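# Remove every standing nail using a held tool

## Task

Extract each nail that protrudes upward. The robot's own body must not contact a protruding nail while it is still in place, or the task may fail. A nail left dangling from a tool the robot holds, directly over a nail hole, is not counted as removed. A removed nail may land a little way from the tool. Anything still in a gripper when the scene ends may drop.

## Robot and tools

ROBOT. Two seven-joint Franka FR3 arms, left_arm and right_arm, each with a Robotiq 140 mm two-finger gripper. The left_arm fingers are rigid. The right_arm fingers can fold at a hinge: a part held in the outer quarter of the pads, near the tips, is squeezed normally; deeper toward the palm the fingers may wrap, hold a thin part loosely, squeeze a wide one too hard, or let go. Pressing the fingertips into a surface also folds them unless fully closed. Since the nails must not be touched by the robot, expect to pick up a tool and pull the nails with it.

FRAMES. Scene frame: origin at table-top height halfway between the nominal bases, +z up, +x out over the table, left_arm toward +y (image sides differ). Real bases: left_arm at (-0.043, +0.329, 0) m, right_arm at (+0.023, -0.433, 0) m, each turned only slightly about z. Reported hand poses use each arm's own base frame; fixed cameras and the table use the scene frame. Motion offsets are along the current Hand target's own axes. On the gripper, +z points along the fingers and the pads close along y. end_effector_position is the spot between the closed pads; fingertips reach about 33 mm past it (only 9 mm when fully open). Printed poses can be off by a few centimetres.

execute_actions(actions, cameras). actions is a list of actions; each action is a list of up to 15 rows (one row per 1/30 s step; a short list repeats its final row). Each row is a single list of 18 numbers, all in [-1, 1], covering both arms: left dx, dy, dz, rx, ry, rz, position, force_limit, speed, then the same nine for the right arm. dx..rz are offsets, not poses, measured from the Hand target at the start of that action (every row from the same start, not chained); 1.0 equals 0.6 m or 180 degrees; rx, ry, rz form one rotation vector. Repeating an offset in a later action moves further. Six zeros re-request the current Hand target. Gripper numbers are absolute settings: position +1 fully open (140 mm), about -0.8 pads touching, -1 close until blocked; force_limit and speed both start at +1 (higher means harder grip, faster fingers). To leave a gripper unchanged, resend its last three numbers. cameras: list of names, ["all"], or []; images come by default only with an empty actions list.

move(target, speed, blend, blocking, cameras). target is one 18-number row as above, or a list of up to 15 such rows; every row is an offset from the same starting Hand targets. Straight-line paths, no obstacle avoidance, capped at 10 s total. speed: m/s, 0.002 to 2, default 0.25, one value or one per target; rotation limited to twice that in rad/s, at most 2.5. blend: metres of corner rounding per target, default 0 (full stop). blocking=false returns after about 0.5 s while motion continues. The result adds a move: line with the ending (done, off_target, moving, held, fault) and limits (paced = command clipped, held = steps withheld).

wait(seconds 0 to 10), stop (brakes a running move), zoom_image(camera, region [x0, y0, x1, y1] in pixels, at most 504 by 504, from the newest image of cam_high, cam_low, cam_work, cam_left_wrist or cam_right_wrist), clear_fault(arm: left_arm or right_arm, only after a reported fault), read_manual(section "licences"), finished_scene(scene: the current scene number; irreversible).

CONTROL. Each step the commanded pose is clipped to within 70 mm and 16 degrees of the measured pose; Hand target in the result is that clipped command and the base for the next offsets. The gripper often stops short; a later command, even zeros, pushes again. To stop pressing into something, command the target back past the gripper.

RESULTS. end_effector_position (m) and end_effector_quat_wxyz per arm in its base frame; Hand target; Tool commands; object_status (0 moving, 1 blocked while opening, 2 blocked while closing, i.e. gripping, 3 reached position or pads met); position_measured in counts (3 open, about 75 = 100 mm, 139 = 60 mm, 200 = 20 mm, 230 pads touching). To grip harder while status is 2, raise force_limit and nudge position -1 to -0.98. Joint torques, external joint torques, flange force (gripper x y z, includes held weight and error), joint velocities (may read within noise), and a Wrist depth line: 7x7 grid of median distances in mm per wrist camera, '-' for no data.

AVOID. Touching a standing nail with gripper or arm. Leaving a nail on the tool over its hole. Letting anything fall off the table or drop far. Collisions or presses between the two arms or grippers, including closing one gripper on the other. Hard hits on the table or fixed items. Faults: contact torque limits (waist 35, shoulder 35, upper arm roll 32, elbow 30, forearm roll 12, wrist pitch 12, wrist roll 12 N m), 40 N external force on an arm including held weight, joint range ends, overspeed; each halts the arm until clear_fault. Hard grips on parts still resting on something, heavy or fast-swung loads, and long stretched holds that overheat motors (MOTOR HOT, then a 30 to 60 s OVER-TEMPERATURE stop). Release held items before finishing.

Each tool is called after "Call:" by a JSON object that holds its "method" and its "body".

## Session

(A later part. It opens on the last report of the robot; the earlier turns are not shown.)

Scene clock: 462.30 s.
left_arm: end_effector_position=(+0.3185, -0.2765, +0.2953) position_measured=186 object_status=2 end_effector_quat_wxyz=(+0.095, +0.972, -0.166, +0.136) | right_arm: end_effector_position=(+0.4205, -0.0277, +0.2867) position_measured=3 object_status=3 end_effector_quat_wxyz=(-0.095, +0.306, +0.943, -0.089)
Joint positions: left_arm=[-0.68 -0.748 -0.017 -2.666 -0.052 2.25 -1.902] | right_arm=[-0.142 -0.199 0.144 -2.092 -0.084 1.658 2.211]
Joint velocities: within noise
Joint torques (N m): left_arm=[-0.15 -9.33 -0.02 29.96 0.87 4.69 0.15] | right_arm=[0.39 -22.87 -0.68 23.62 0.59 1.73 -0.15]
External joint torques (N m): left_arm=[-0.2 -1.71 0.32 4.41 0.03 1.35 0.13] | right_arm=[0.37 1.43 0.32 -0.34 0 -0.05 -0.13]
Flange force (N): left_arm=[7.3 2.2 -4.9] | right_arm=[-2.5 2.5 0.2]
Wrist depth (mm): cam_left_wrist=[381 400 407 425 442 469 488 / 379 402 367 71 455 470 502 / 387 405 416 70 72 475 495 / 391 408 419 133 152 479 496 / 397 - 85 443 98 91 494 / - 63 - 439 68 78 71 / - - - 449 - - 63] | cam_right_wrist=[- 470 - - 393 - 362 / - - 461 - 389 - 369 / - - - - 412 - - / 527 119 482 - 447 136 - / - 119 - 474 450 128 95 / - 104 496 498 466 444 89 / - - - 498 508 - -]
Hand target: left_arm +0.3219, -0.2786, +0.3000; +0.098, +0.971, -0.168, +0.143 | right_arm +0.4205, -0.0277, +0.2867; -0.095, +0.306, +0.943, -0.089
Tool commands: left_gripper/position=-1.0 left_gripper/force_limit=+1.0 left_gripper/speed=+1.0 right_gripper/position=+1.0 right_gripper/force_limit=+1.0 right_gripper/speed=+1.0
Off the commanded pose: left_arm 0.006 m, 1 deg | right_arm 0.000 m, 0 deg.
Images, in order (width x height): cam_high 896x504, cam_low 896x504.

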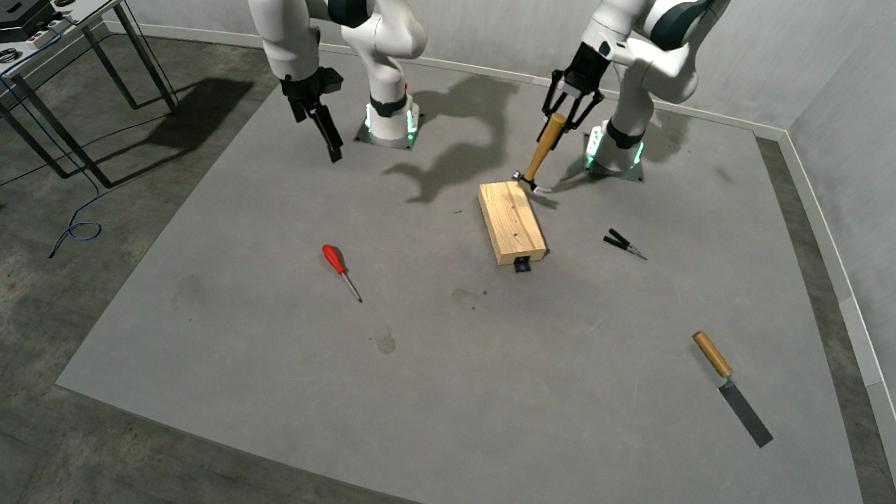

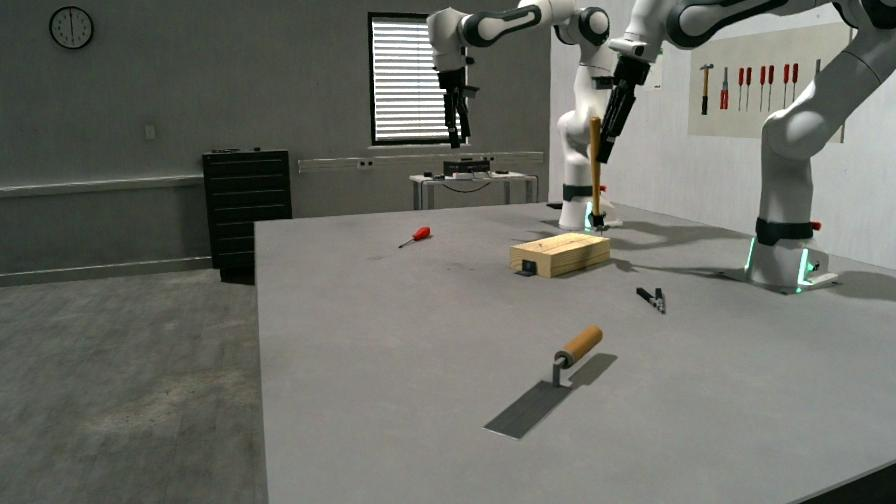

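Call:
{"method": "move", "body": {"target": [[-0.0073,-0.0033,0.022,0,0,0,-1,1,1,0,0,0,0,0,0,1,1,1],[-0.0103,0.0707,0.0322,0,0,0,-1,1,1,0,0,0,0,0,0,1,1,1]], "speed": [0.06,0.04], "cameras": ["cam_work","cam_low"]}}

Call:
{"method": "zoom_image", "body": {"camera": "cam_low", "region": [540, 180, 640, 260]}}

Call:
{"method": "zoom_image", "body": {"camera": "cam_work", "region": [420, 150, 560, 250]}}

Scene clock: 470.57 s.
left_arm: end_effector_position=(+0.3032, -0.3168, +0.2803) position_measured=186 object_status=2 end_effector_quat_wxyz=(+0.091, +0.971, -0.172, +0.137) | right_arm: end_effector_position=(+0.4205, -0.0277, +0.2867) position_measured=3 object_status=3 end_effector_quat_wxyz=(-0.095, +0.306, +0.943, -0.089)
Joint positions: left_arm=[-0.695 -0.68 -0.113 -2.658 -0.082 2.312 -1.97] | right_arm=[-0.142 -0.199 0.144 -2.092 -0.084 1.658 2.211]
Joint velocities: left_arm=[0.001 -0.001 0.001 0 0.001 0.001 -0.007] | right_arm=[within noise]
Joint torques (N m): left_arm=[0.28 -11.1 0.92 30.81 0.36 4.68 -0.24] | right_arm=[0.37 -22.93 -0.69 23.59 0.6 1.75 -0.17]
External joint torques (N m): left_arm=[0.29 -1.58 -0.18 5.55 -0.48 1.35 -0.27] | right_arm=[0.35 1.3 0.3 -0.3 0.01 -0.02 -0.15]
Flange force (N): left_arm=[10.1 6.2 -5.4] | right_arm=[-2.3 2.2 0.3]
Wrist depth (mm): cam_left_wrist=[376 378 349 413 431 449 466 / 379 378 349 71 432 457 467 / 379 389 403 70 70 452 474 / 384 395 407 133 152 462 460 / 383 394 85 425 98 88 468 / - 63 - 428 68 78 470 / - - - 432 - - 63] | cam_right_wrist=[- - - - - - - / 508 - - 422 - 382 - / 528 - - - - - - / - 119 - - - 137 - / - 119 - - 440 128 95 / - 533 - - - 427 89 / 1714 1795 - 507 482 - -]
Hand target: left_arm +0.3060, -0.3206, +0.2859; +0.098, +0.971, -0.168, +0.143 | right_arm +0.4205, -0.0277, +0.2867; -0.095, +0.306, +0.943, -0.089
Off the commanded pose: left_arm 0.007 m, 1 deg | right_arm 0.000 m, 0 deg.
move: off_target (left_arm)
Images, in order (width x height): cam_low 896x504, cam_work 896x504.

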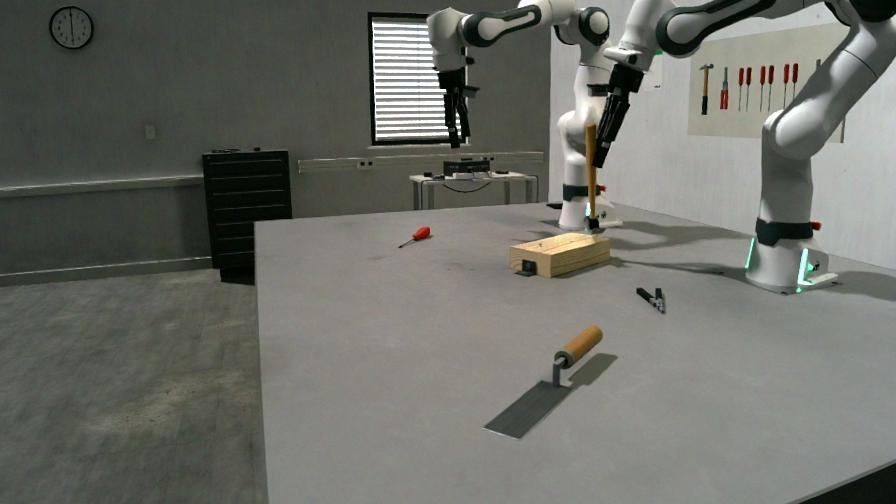

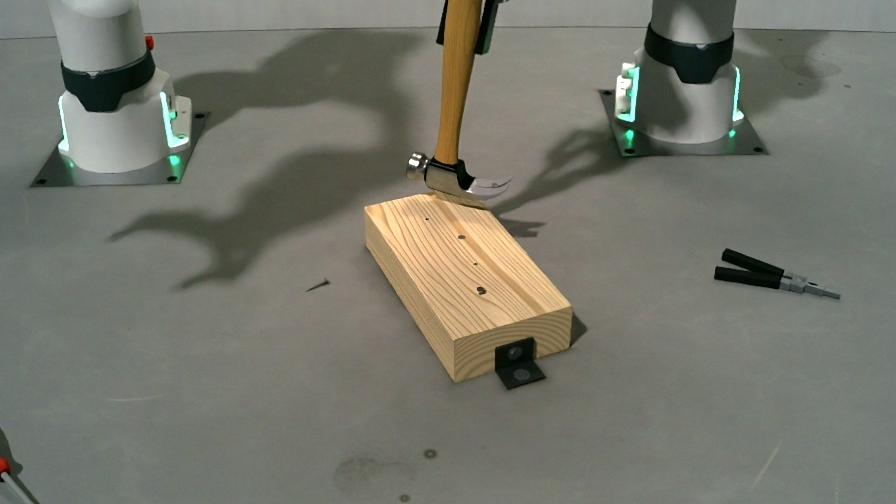

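Scaled by 5.040.

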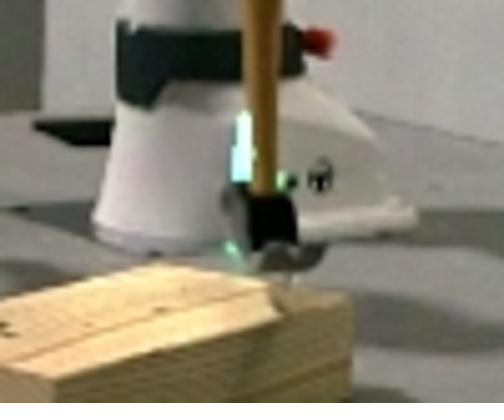

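Scaled by 3.600.

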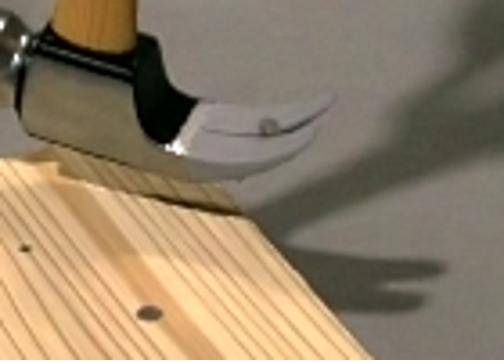

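Call:
{"method": "move", "body": {"target": [[-0.002,0.0494,0.0068,0,0,0,-1,1,1,0,0,0,0,0,0,1,1,1]], "speed": [0.03], "cameras": ["cam_work","cam_low"]}}

Call:
{"method": "zoom_image", "body": {"camera": "cam_low", "region": [540, 180, 640, 260]}}

Call:
{"method": "zoom_image", "body": {"camera": "cam_work", "region": [420, 150, 560, 250]}}

Scene clock: 475.27 s.
left_arm: end_effector_position=(+0.2928, -0.3446, +0.2803) position_measured=186 object_status=2 end_effector_quat_wxyz=(+0.091, +0.971, -0.172, +0.138) | right_arm: end_effector_position=(+0.4205, -0.0277, +0.2867) position_measured=3 object_status=3 end_effector_quat_wxyz=(-0.095, +0.306, +0.943, -0.089)
Joint positions: left_arm=[-0.699 -0.634 -0.176 -2.623 -0.099 2.326 -2.023] | right_arm=[-0.142 -0.199 0.144 -2.092 -0.084 1.658 2.211]
Joint velocities: left_arm=[-0.001 0.001 0.002 0 0 0 -0.007] | right_arm=[within noise]
Joint torques (N m): left_arm=[0.26 -12.57 1.96 30.62 0.36 4.68 -0.21] | right_arm=[0.42 -22.86 -0.67 23.65 0.61 1.73 -0.18]
External joint torques (N m): left_arm=[0.25 -1.57 -0.09 5.34 -0.48 1.33 -0.23] | right_arm=[0.5 1.26 0.43 -0.2 0.03 -0.03 -0.16]
Flange force (N): left_arm=[9.4 6.5 -5.0] | right_arm=[-2.3 2.5 -0.1]
Wrist depth (mm): cam_left_wrist=[387 385 348 417 426 - 468 / 381 376 349 71 434 453 - / 382 396 402 70 70 449 471 / - 396 407 120 151 456 471 / 387 - 85 426 98 85 445 / - 63 - 428 68 78 451 / - - - 433 - - 63] | cam_right_wrist=[481 455 - 407 - - - / - - 461 418 397 379 367 / - - 450 - 413 - 390 / 516 128 481 - 411 146 379 / - 119 480 - 441 128 95 / - 539 - - 455 438 89 / 1736 1660 - 500 476 - -]
Hand target: left_arm +0.2955, -0.3486, +0.2859; +0.098, +0.971, -0.168, +0.143 | right_arm +0.4205, -0.0277, +0.2867; -0.095, +0.306, +0.943, -0.089
Off the commanded pose: left_arm 0.007 m, 1 deg | right_arm 0.000 m, 0 deg.
move: off_target (left_arm)
Images, in order (width x height): cam_low 896x504, cam_work 896x504.

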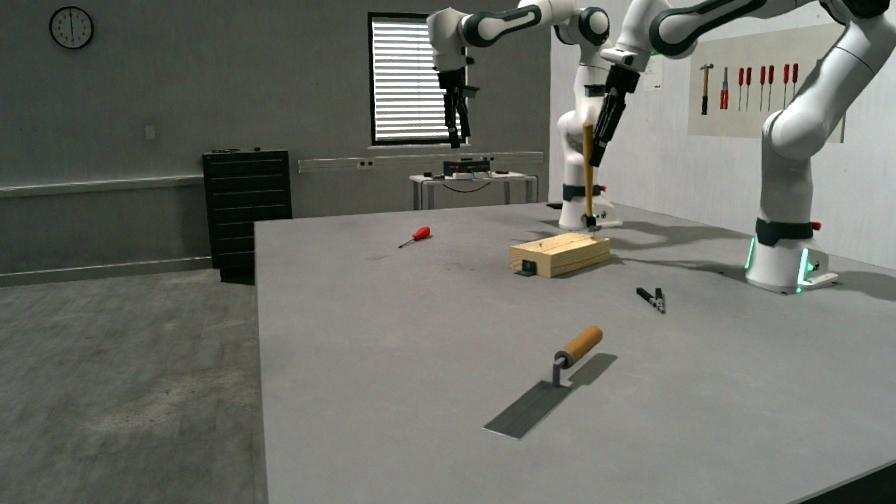

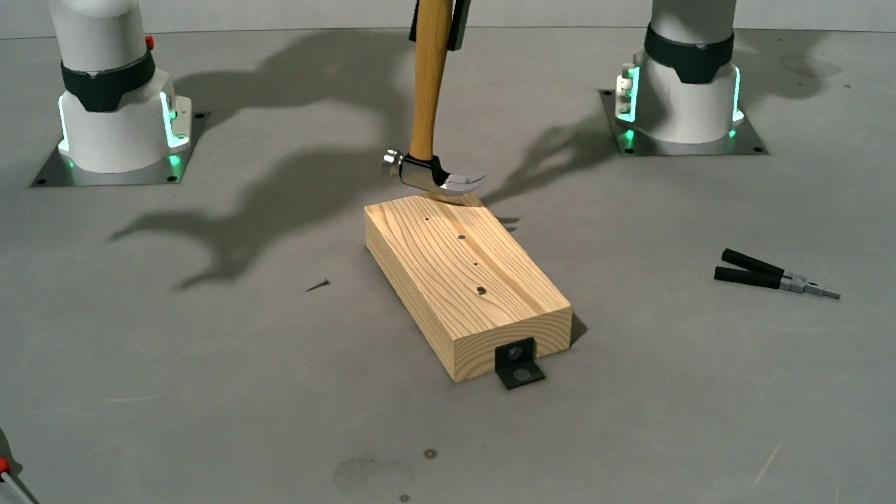

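Scaled by 5.040.

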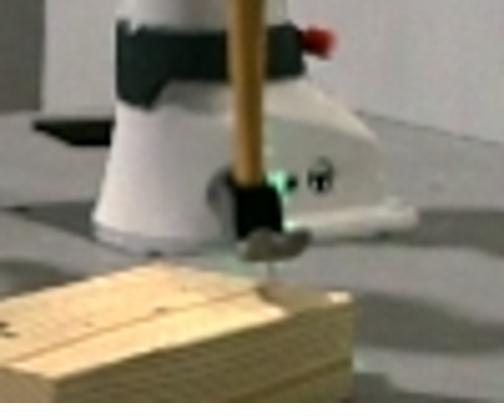

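Scaled by 3.600.

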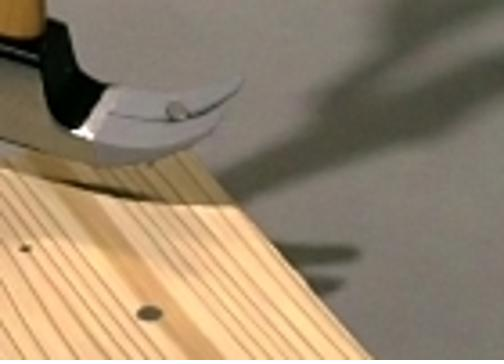

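Call:
{"method": "move", "body": {"target": [[0.026,0.012,-0.078,0,0,0,-1,1,1,0,0,0,0,0,0,1,1,1],[0.0153,-0.215,-0.0435,-0.132,0,-0.0438,-1,1,1,0,0,0,0,0,0,1,1,1],[-0.0158,-0.2292,0.0507,-0.132,0,-0.0438,-1,1,1,0,0,0,0,0,0,1,1,1]], "speed": [0.1,0.1,0.05], "blend": 0.015, "cameras": ["cam_work","cam_low"]}}

Call:
{"method": "zoom_image", "body": {"camera": "cam_low", "region": [540, 180, 640, 260]}}

Call:
{"method": "zoom_image", "body": {"camera": "cam_work", "region": [420, 150, 560, 250]}}

Scene clock: 497.97 s.
left_arm: end_effector_position=(+0.3506, -0.2267, +0.2477) position_measured=186 object_status=2 end_effector_quat_wxyz=(+0.314, +0.936, -0.117, +0.108) | right_arm: end_effector_position=(+0.4205, -0.0277, +0.2867) position_measured=3 object_status=3 end_effector_quat_wxyz=(-0.095, +0.306, +0.943, -0.089)
Joint positions: left_arm=[-0.887 -0.88 0.667 -2.873 -0.121 2.489 -1.564] | right_arm=[-0.142 -0.199 0.144 -2.092 -0.084 1.658 2.211]
Joint velocities: left_arm=[0 0 0.001 -0.001 0 0.004 0.004] | right_arm=[within noise]
Joint torques (N m): left_arm=[0.05 6.51 -8.63 16.35 2.68 1.53 0.51] | right_arm=[0.34 -22.93 -0.7 23.6 0.6 1.73 -0.15]
External joint torques (N m): left_arm=[0.09 7 1.81 -5.45 1.75 -1.23 0.45] | right_arm=[0.35 1.29 0.32 -0.24 0.02 -0.03 -0.13]
Flange force (N): left_arm=[5.8 -10.7 16.4] | right_arm=[-2.4 2.3 0.1]
Wrist depth (mm): cam_left_wrist=[269 302 304 74 560 - - / 274 302 298 71 559 657 3140 / 273 308 337 91 102 702 3459 / 275 309 351 144 150 780 3361 / 269 - 85 368 98 91 517 / - 63 - 421 68 78 71 / - - - 435 - - 63] | cam_right_wrist=[- 461 - 410 - 366 - / - 466 - 432 - 385 - / - - 450 431 - 397 - / - 119 474 452 445 146 379 / - 119 - 483 - 128 95 / - 540 518 494 454 - 89 / - 572 565 507 - 455 -]
Hand target: left_arm +0.3429, -0.2258, +0.2348; +0.305, +0.939, -0.127, +0.098 | right_arm +0.4205, -0.0277, +0.2867; -0.095, +0.306, +0.943, -0.089
Off the commanded pose: left_arm 0.015 m, 2 deg | right_arm 0.000 m, 0 deg.
move: off_target (left_arm)
Images, in order (width x height): cam_low 896x504, cam_work 896x504.

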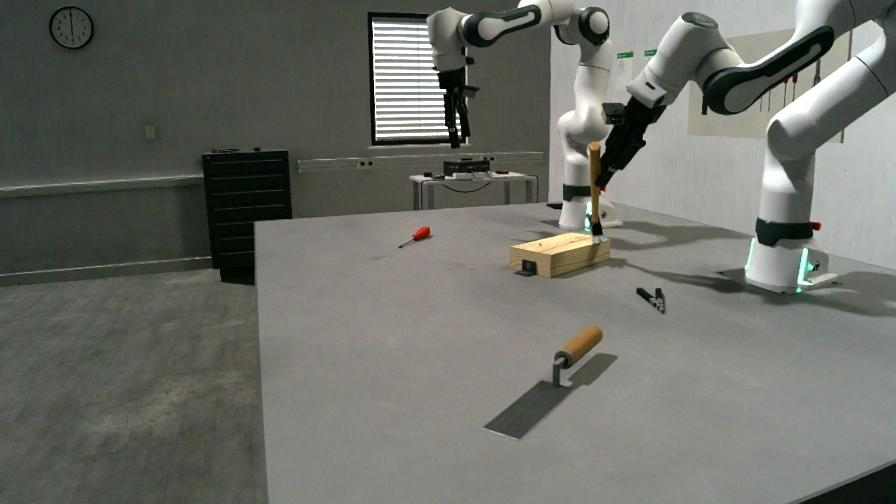

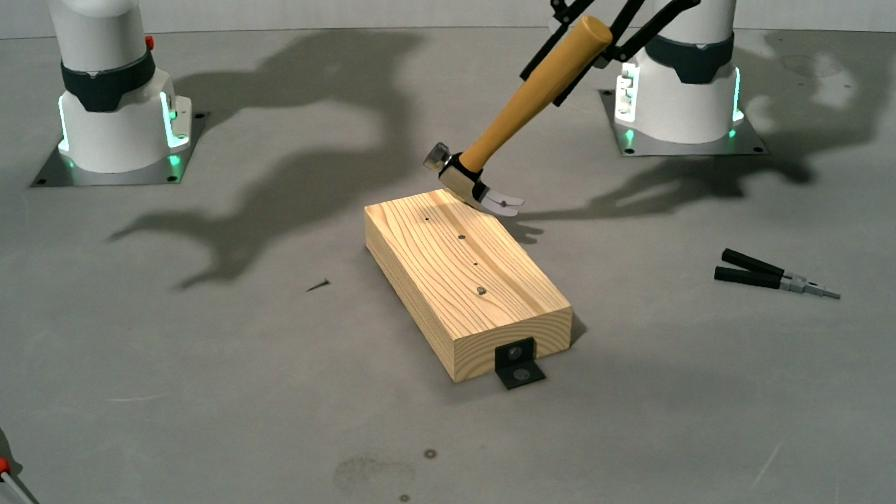

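Scaled by 5.040.

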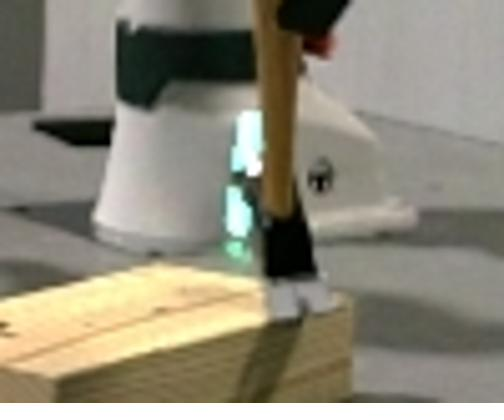

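Scaled by 3.600.

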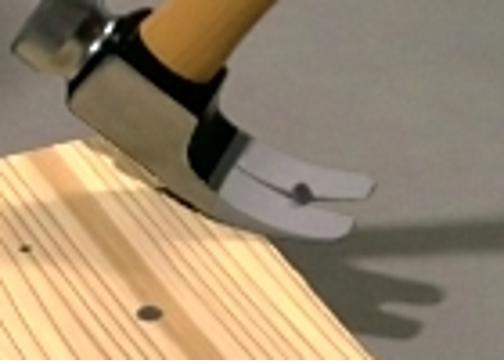

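Call:
{"method": "move", "body": {"target": [[0.013,0.0273,-0.0398,0,0,0,-1,1,1,0,0,0,0,0,0,1,1,1],[0.0998,-0.0825,-0.0554,0,0,0,-1,1,1,0,0,0,0,0,0,1,1,1],[0.0933,-0.0962,-0.0355,0,0,0,-1,1,1,0,0,0,0,0,0,1,1,1]], "speed": [0.1,0.1,0.05], "blend": 0.01, "cameras": ["cam_work","cam_left_wrist"]}}

Call:
{"method": "zoom_image", "body": {"camera": "cam_work", "region": [440, 150, 600, 280]}}

Scene clock: 507.93 s.
left_arm: end_effector_position=(+0.4089, -0.1778, +0.2338) position_measured=186 object_status=2 end_effector_quat_wxyz=(+0.306, +0.939, -0.124, +0.094) | right_arm: end_effector_position=(+0.4205, -0.0277, +0.2867) position_measured=3 object_status=3 end_effector_quat_wxyz=(-0.095, +0.306, +0.943, -0.089)
Joint positions: left_arm=[-0.99 -0.742 0.9 -2.696 -0.076 2.419 -1.428] | right_arm=[-0.142 -0.199 0.144 -2.092 -0.084 1.658 2.211]
Joint velocities: left_arm=[-0.001 0 -0.001 0 0 0 0.005] | right_arm=[within noise]
Joint torques (N m): left_arm=[-0.95 -0.96 -12.48 22.33 0.76 3.63 0.12] | right_arm=[0.37 -22.88 -0.68 23.64 0.61 1.74 -0.16]
External joint torques (N m): left_arm=[-0.88 -0.38 0.77 1.81 0.02 1.08 0.06] | right_arm=[0.33 1.49 0.28 -0.28 0.02 -0.03 -0.14]
Flange force (N): left_arm=[8.6 -2.4 4.3] | right_arm=[-2.8 2.6 0.1]
Wrist depth (mm): cam_left_wrist=[262 292 331 373 541 741 3140 / 262 294 - 71 521 635 3616 / 263 295 336 84 95 - - / 265 299 331 143 150 - 4420 / 266 287 85 404 98 91 578 / - 63 - 405 68 78 71 / - - - - - - 63] | cam_right_wrist=[- 457 - - - 375 358 / - 469 456 416 - 376 - / - 491 - - 399 397 384 / - 119 - - - 146 387 / - 119 - - 426 128 99 / - 105 517 490 - - 89 / 1759 1660 544 - - - -]
Hand target: left_arm +0.4109, -0.1779, +0.2348; +0.305, +0.939, -0.127, +0.098 | right_arm +0.4205, -0.0277, +0.2867; -0.095, +0.306, +0.943, -0.089
Off the commanded pose: left_arm 0.002 m, 1 deg | right_arm 0.000 m, 0 deg.
move: done; blend cut to 0.0075 m at target 2
Images, in order (width x height): cam_work 896x504, cam_left_wrist 896x504.

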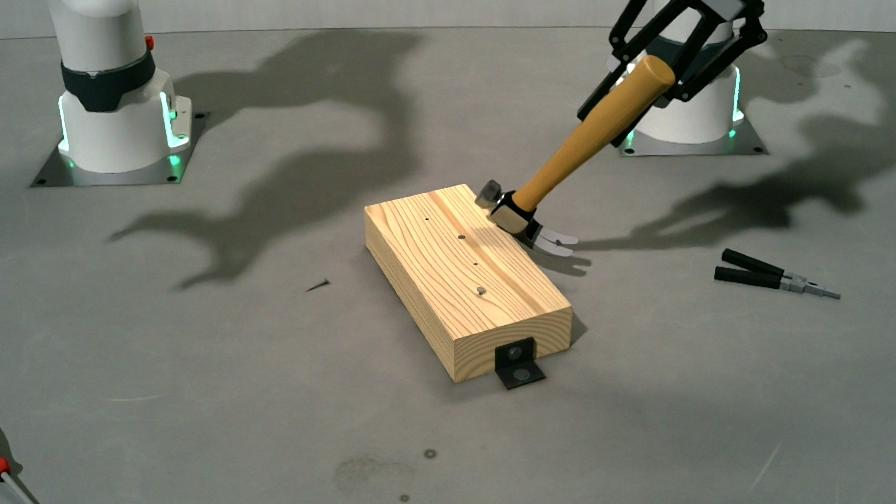

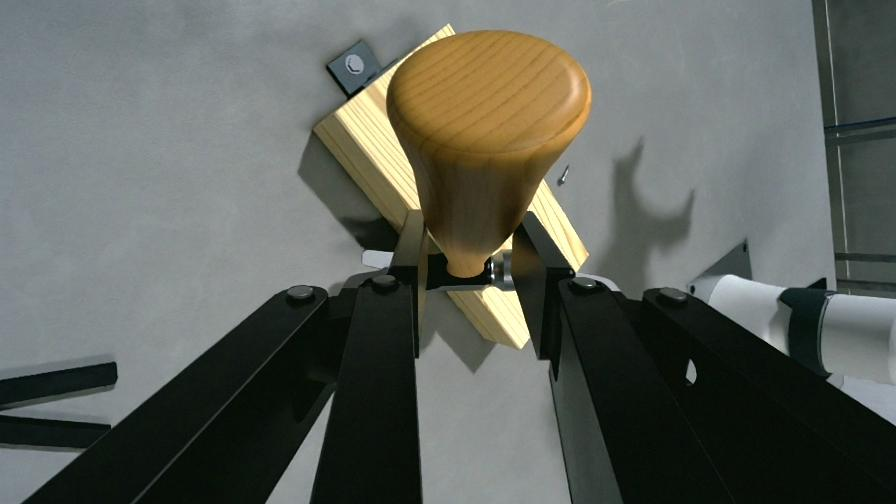

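Scaled by 3.150.

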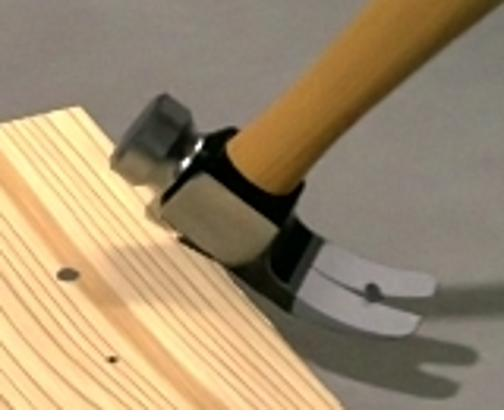

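Call:
{"method": "move", "body": {"target": [[-0.0047,0.0792,0.0153,0,0,0,-1,1,1,0,0,0,0,0,0,1,1,1]], "speed": [0.03], "cameras": ["cam_work","cam_low"]}}

Call:
{"method": "zoom_image", "body": {"camera": "cam_work", "region": [440, 150, 600, 280]}}

Call:
{"method": "zoom_image", "body": {"camera": "cam_low", "region": [540, 180, 640, 260]}}

Scene clock: 545.60 s.
left_arm: end_effector_position=(+0.3935, -0.2186, +0.2502) position_measured=186 object_status=2 end_effector_quat_wxyz=(+0.301, +0.939, -0.132, +0.097) | right_arm: end_effector_position=(+0.4205, -0.0277, +0.2867) position_measured=3 object_status=3 end_effector_quat_wxyz=(-0.095, +0.306, +0.943, -0.089)
Joint positions: left_arm=[-0.994 -0.742 0.777 -2.717 -0.118 2.447 -1.499] | right_arm=[-0.142 -0.199 0.144 -2.092 -0.084 1.658 2.211]
Joint velocities: left_arm=[0 0 -0.001 0 -0.001 0 -0.005] | right_arm=[within noise]
Joint torques (N m): left_arm=[-0.5 -3 -11.89 23.71 -0.18 3.57 -0.35] | right_arm=[0.36 -22.95 -0.67 23.61 0.6 1.73 -0.16]
External joint torques (N m): left_arm=[-0.54 -0.64 -0.17 2.02 -1 0.86 -0.41] | right_arm=[0.4 1.36 0.38 -0.32 0.02 -0.03 -0.14]
Flange force (N): left_arm=[6.3 2.2 1.7] | right_arm=[-2.3 2.4 0.2]
Wrist depth (mm): cam_left_wrist=[275 307 357 73 523 606 3099 / 277 303 306 72 541 - 2460 / 278 312 322 92 108 - 4339 / 279 311 354 146 135 678 2946 / 279 302 85 376 98 91 540 / - 63 - 436 68 78 71 / - - - - - - 63] | cam_right_wrist=[473 452 431 - 391 - 350 / 493 477 441 - 410 - - / - - - 438 409 - 372 / - 119 475 448 - 136 - / - 119 - - 432 128 95 / - 104 494 - - - 89 / 1714 1846 - - 470 491 -]
Hand target: left_arm +0.3951, -0.2201, +0.2528; +0.305, +0.939, -0.127, +0.098 | right_arm +0.4205, -0.0277, +0.2867; -0.095, +0.306, +0.943, -0.089
Off the commanded pose: left_arm 0.003 m, 1 deg | right_arm 0.000 m, 0 deg.
move: done
Images, in order (width x height): cam_low 896x504, cam_work 896x504.

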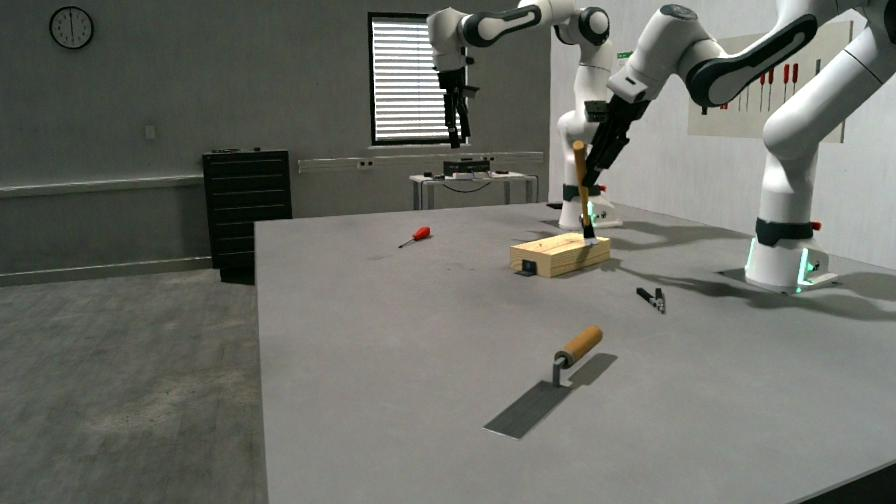

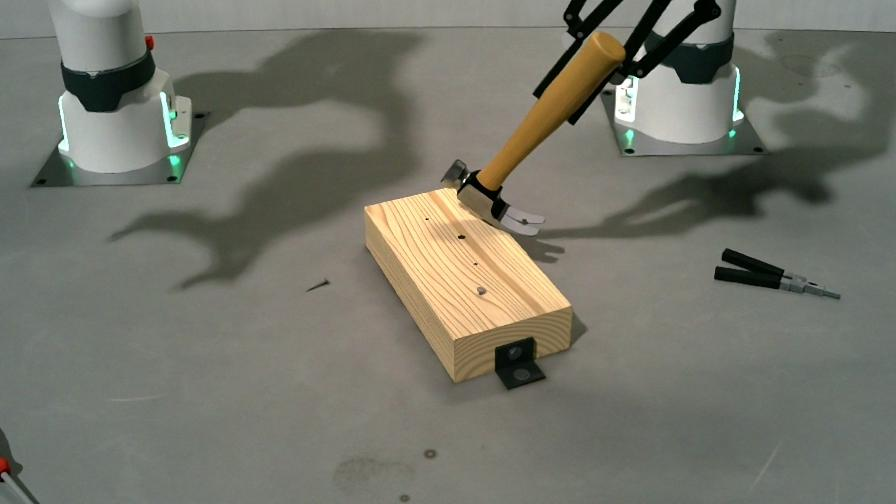

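Scaled by 3.150.

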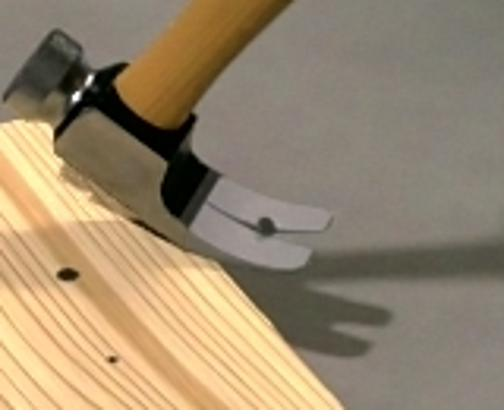

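Scaled by 5.040.

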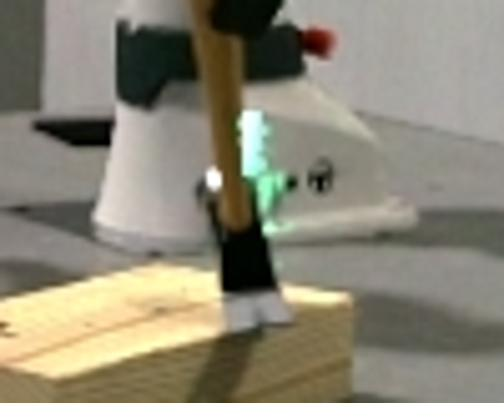

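Call:
{"method": "move", "body": {"target": [[-0.0037,0.058,0.015,0,0,0,-1,1,1,0,0,0,0,0,0,1,1,1]], "speed": [0.03], "cameras": ["cam_work"]}}

Call:
{"method": "zoom_image", "body": {"camera": "cam_work", "region": [440, 150, 600, 280]}}

Scene clock: 549.77 s.
left_arm: end_effector_position=(+0.3804, -0.2510, +0.2600) position_measured=186 object_status=2 end_effector_quat_wxyz=(+0.301, +0.939, -0.134, +0.095) | right_arm: end_effector_position=(+0.4205, -0.0277, +0.2867) position_measured=3 object_status=3 end_effector_quat_wxyz=(-0.095, +0.306, +0.943, -0.089)
Joint positions: left_arm=[-1.016 -0.735 0.698 -2.725 -0.151 2.473 -1.562] | right_arm=[-0.142 -0.199 0.144 -2.092 -0.084 1.658 2.211]
Joint velocities: left_arm=[0 0.001 -0.002 -0.001 -0.001 0.001 -0.005] | right_arm=[within noise]
Joint torques (N m): left_arm=[-0.21 -4.82 -11.11 26.16 -0.28 3.84 -0.37] | right_arm=[0.38 -22.89 -0.7 23.63 0.58 1.73 -0.15]
External joint torques (N m): left_arm=[-0.17 -1.35 -0.32 3.77 -1.17 1.05 -0.43] | right_arm=[0.48 1.26 0.41 -0.22 0 -0.03 -0.13]
Flange force (N): left_arm=[8.3 3.7 -1.1] | right_arm=[-2.3 2.5 0.0]
Wrist depth (mm): cam_left_wrist=[284 318 344 402 542 - - / 283 302 301 71 71 665 3510 / 287 320 317 81 74 - 3510 / 287 306 349 142 151 692 2210 / 288 309 85 382 98 91 519 / - 63 - 440 68 78 71 / - - - 451 - - 63] | cam_right_wrist=[482 - 428 433 397 380 362 / 491 480 448 424 399 382 372 / 529 489 460 439 - 385 381 / - 119 474 435 - 136 384 / - 119 532 - - 128 95 / - 528 - - - 431 89 / 1725 1692 - - 457 456 -]
Hand target: left_arm +0.3836, -0.2523, +0.2641; +0.305, +0.939, -0.127, +0.098 | right_arm +0.4205, -0.0277, +0.2867; -0.095, +0.306, +0.943, -0.089
Off the commanded pose: left_arm 0.005 m, 1 deg | right_arm 0.000 m, 0 deg.
move: off_target (left_arm)
Images, in order (width x height): cam_work 896x504.

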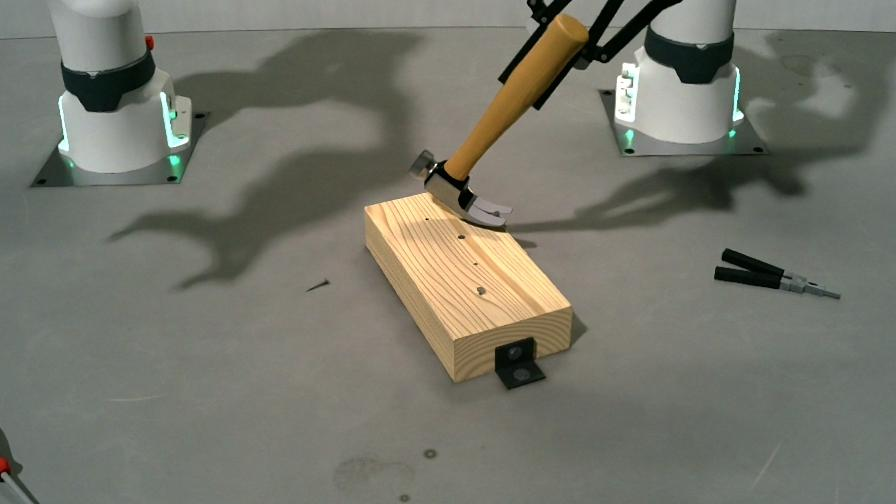

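Scaled by 3.150.

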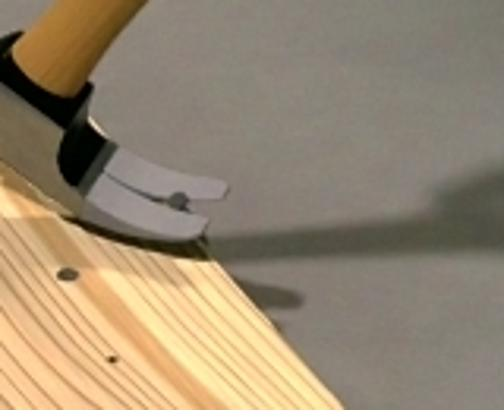

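Call:
{"method": "move", "body": {"target": [[-0.0037,0.058,0.018,0,0,0,-1,1,1,0,0,0,0,0,0,1,1,1]], "speed": [0.03], "cameras": ["cam_work"]}}

Call:
{"method": "zoom_image", "body": {"camera": "cam_work", "region": [420, 150, 580, 280]}}

Scene clock: 554.87 s.
left_arm: end_effector_position=(+0.3681, -0.2840, +0.2685) position_measured=186 object_status=2 end_effector_quat_wxyz=(+0.300, +0.940, -0.134, +0.094) | right_arm: end_effector_position=(+0.4205, -0.0277, +0.2867) position_measured=3 object_status=3 end_effector_quat_wxyz=(-0.095, +0.306, +0.943, -0.089)
Joint positions: left_arm=[-1.047 -0.714 0.625 -2.723 -0.188 2.504 -1.624] | right_arm=[-0.142 -0.199 0.144 -2.092 -0.084 1.658 2.211]
Joint velocities: left_arm=[0 0.001 0.002 0.001 -0.001 0 -0.006] | right_arm=[within noise]
Joint torques (N m): left_arm=[-0.16 -6.3 -9.97 28.03 -0.17 3.98 -0.22] | right_arm=[0.37 -22.91 -0.69 23.58 0.6 1.73 -0.16]
External joint torques (N m): left_arm=[-0.22 -1.54 -0.33 5.05 -1.11 1.11 -0.28] | right_arm=[0.35 1.44 0.3 -0.38 0.01 -0.04 -0.14]
Flange force (N): left_arm=[11.4 4.7 -1.6] | right_arm=[-2.5 2.4 0.4]
Wrist depth (mm): cam_left_wrist=[289 315 350 412 - - 2682 / 291 286 308 71 71 843 3099 / 288 309 318 81 82 - 2623 / 293 328 329 145 152 748 3361 / 294 317 85 455 98 91 494 / - 63 - 455 68 78 466 / - - - - - - 63] | cam_right_wrist=[- 455 434 - 409 366 - / - 446 451 - 409 386 379 / 515 491 460 - - 396 - / - 119 - 467 433 136 381 / - 119 - - - 128 95 / - 529 516 - - 434 89 / 1703 1859 530 481 466 451 -]
Hand target: left_arm +0.3723, -0.2855, +0.2740; +0.305, +0.939, -0.127, +0.098 | right_arm +0.4205, -0.0277, +0.2867; -0.095, +0.306, +0.943, -0.089
Off the commanded pose: left_arm 0.007 m, 1 deg | right_arm 0.000 m, 0 deg.
move: off_target (left_arm)
Images, in order (width x height): cam_work 896x504.

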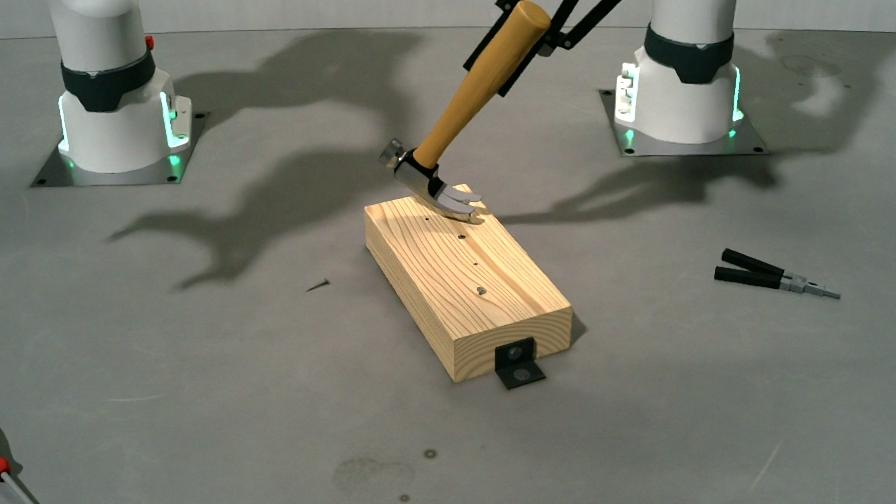

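Scaled by 3.150.

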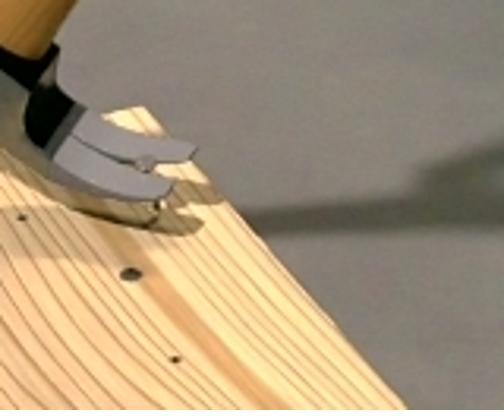

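Call:
{"method": "move", "body": {"target": [[0.011,0.0228,-0.033,0,0,0,-1,1,1,0,0,0,0,0,0,1,1,1],[0.0232,-0.1722,-0.0814,0,0,0,-1,1,1,0,0,0,0,0,0,1,1,1],[0.0097,-0.2,-0.04,0,0,0,-1,1,1,0,0,0,0,0,0,1,1,1],[0.005,-0.121,-0.0247,0,0,0,-1,1,1,0,0,0,0,0,0,1,1,1],[0.0013,-0.063,-0.0097,0,0,0,-1,1,1,0,0,0,0,0,0,1,1,1]], "speed": [0.1,0.12,0.06,0.04,0.03], "blend": 0.005, "cameras": ["cam_work"]}}

Call:
{"method": "zoom_image", "body": {"camera": "cam_work", "region": [440, 150, 600, 280]}}

Scene clock: 570.93 s.
left_arm: end_effector_position=(+0.3805, -0.2514, +0.2542) position_measured=186 object_status=2 end_effector_quat_wxyz=(+0.301, +0.939, -0.134, +0.095) | right_arm: end_effector_position=(+0.4205, -0.0277, +0.2867) position_measured=3 object_status=3 end_effector_quat_wxyz=(-0.095, +0.306, +0.943, -0.089)
Joint positions: left_arm=[-1.031 -0.733 0.716 -2.734 -0.142 2.491 -1.562] | right_arm=[-0.142 -0.199 0.144 -2.092 -0.084 1.658 2.211]
Joint velocities: left_arm=[0 0.001 -0.001 0 0 0.001 -0.005] | right_arm=[within noise]
Joint torques (N m): left_arm=[-0.13 -4.57 -11.21 25.92 -0.22 3.81 -0.33] | right_arm=[0.35 -22.89 -0.71 23.58 0.61 1.73 -0.19]
External joint torques (N m): left_arm=[-0.18 -1.19 -0.33 3.62 -1.13 1 -0.39] | right_arm=[0.29 1.41 0.23 -0.34 0.02 -0.04 -0.17]
Flange force (N): left_arm=[8.4 3.4 -0.7] | right_arm=[-2.6 2.2 0.3]
Wrist depth (mm): cam_left_wrist=[279 311 336 73 567 - 3021 / 280 300 296 72 547 638 3182 / 279 311 310 101 500 667 3409 / 283 318 343 147 152 665 2682 / 282 305 85 362 98 91 517 / - 63 - 440 68 78 71 / - - - - - - 63] | cam_right_wrist=[513 472 431 422 - - - / - 470 437 - - - 363 / 520 471 - - - - - / - 119 - 445 414 146 - / - 119 - - - 128 95 / - 105 - 493 444 433 89 / 1681 1670 - - 476 442 -]
Hand target: left_arm +0.3836, -0.2526, +0.2581; +0.305, +0.939, -0.127, +0.098 | right_arm +0.4205, -0.0277, +0.2867; -0.095, +0.306, +0.943, -0.089
Off the commanded pose: left_arm 0.005 m, 1 deg | right_arm 0.000 m, 0 deg.
move: off_target (left_arm)
Images, in order (width x height): cam_work 896x504.

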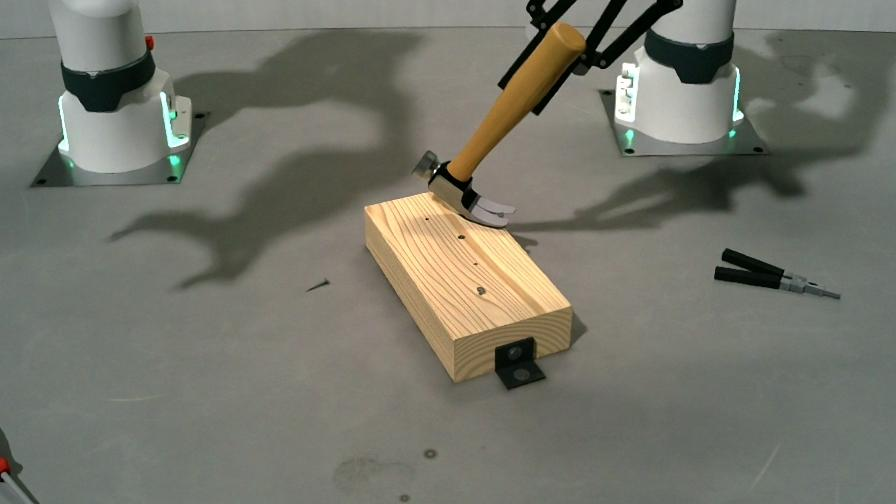

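Scaled by 3.150.

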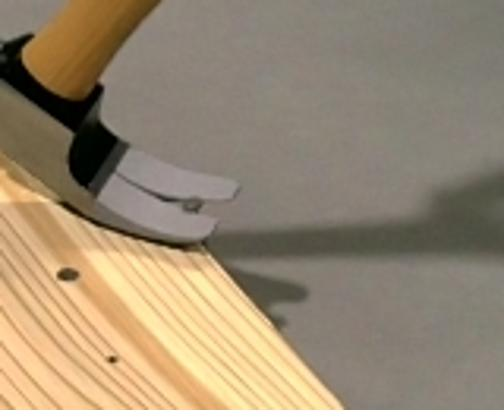

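Call:
{"method": "move", "body": {"target": [[-0.0037,0.058,0.018,0,0,0,-1,1,1,0,0,0,0,0,0,1,1,1],[-0.0047,0.116,0.036,0,0,0,-1,1,1,0,0,0,0,0,0,1,1,1]], "speed": [0.03,0.06], "cameras": ["cam_work"]}}

Call:
{"method": "zoom_image", "body": {"camera": "cam_work", "region": [400, 150, 560, 280]}}

Scene clock: 577.07 s.
left_arm: end_effector_position=(+0.3581, -0.3181, +0.2726) position_measured=186 object_status=2 end_effector_quat_wxyz=(+0.300, +0.940, -0.135, +0.094) | right_arm: end_effector_position=(+0.4205, -0.0277, +0.2867) position_measured=3 object_status=3 end_effector_quat_wxyz=(-0.095, +0.306, +0.943, -0.089)
Joint positions: left_arm=[-1.097 -0.676 0.574 -2.713 -0.22 2.551 -1.68] | right_arm=[-0.142 -0.199 0.144 -2.092 -0.084 1.658 2.211]
Joint velocities: left_arm=[0 0 0.001 0.001 0 0 -0.008] | right_arm=[within noise]
Joint torques (N m): left_arm=[0.21 -7.82 -9.14 28.5 -0.04 4.11 -0.43] | right_arm=[0.4 -22.9 -0.73 23.67 0.6 1.74 -0.18]
External joint torques (N m): left_arm=[0.24 -1.57 -0.34 5.12 -1.07 1.16 -0.49] | right_arm=[0.45 1.28 0.33 -0.2 0.02 -0.03 -0.16]
Flange force (N): left_arm=[10.1 5.6 -2.1] | right_arm=[-2.4 2.4 -0.1]
Wrist depth (mm): cam_left_wrist=[- 291 368 73 567 678 3459 / 283 283 314 72 72 - 3269 / 295 289 329 101 90 - 3060 / 295 323 323 147 151 - 2875 / - 328 85 328 98 91 465 / - 63 - 463 68 78 453 / - - - - - - 63] | cam_right_wrist=[484 452 - 415 390 372 - / 490 465 - 433 398 390 367 / 509 501 461 - 412 393 381 / 536 119 477 - - 137 387 / - 119 - - - 128 95 / - 104 509 482 453 435 89 / 1759 1517 - - 476 - -]
Hand target: left_arm +0.3625, -0.3195, +0.2783; +0.305, +0.939, -0.127, +0.098 | right_arm +0.4205, -0.0277, +0.2867; -0.095, +0.306, +0.943, -0.089
Off the commanded pose: left_arm 0.007 m, 1 deg | right_arm 0.000 m, 0 deg.
move: off_target (left_arm)
Images, in order (width x height): cam_work 896x504.

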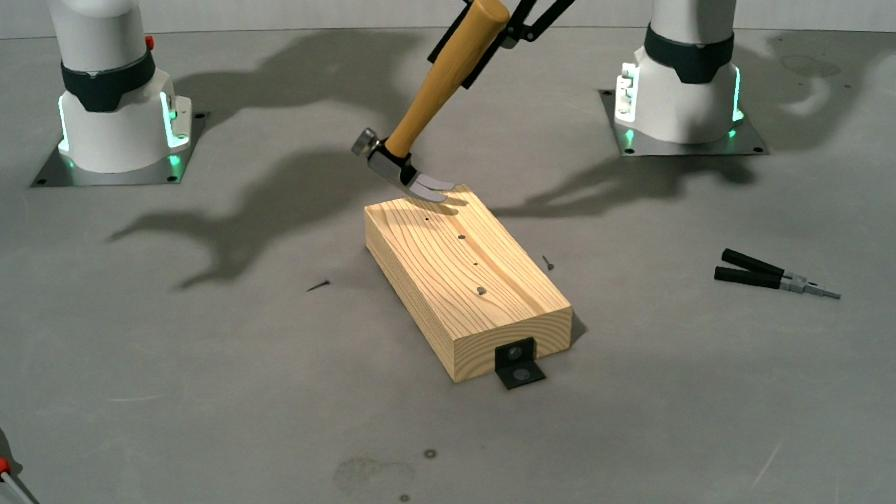

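Scaled by 3.150.

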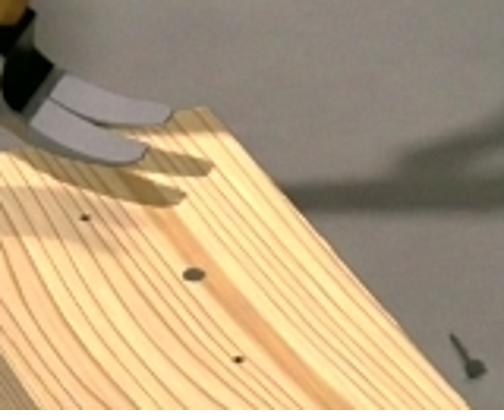

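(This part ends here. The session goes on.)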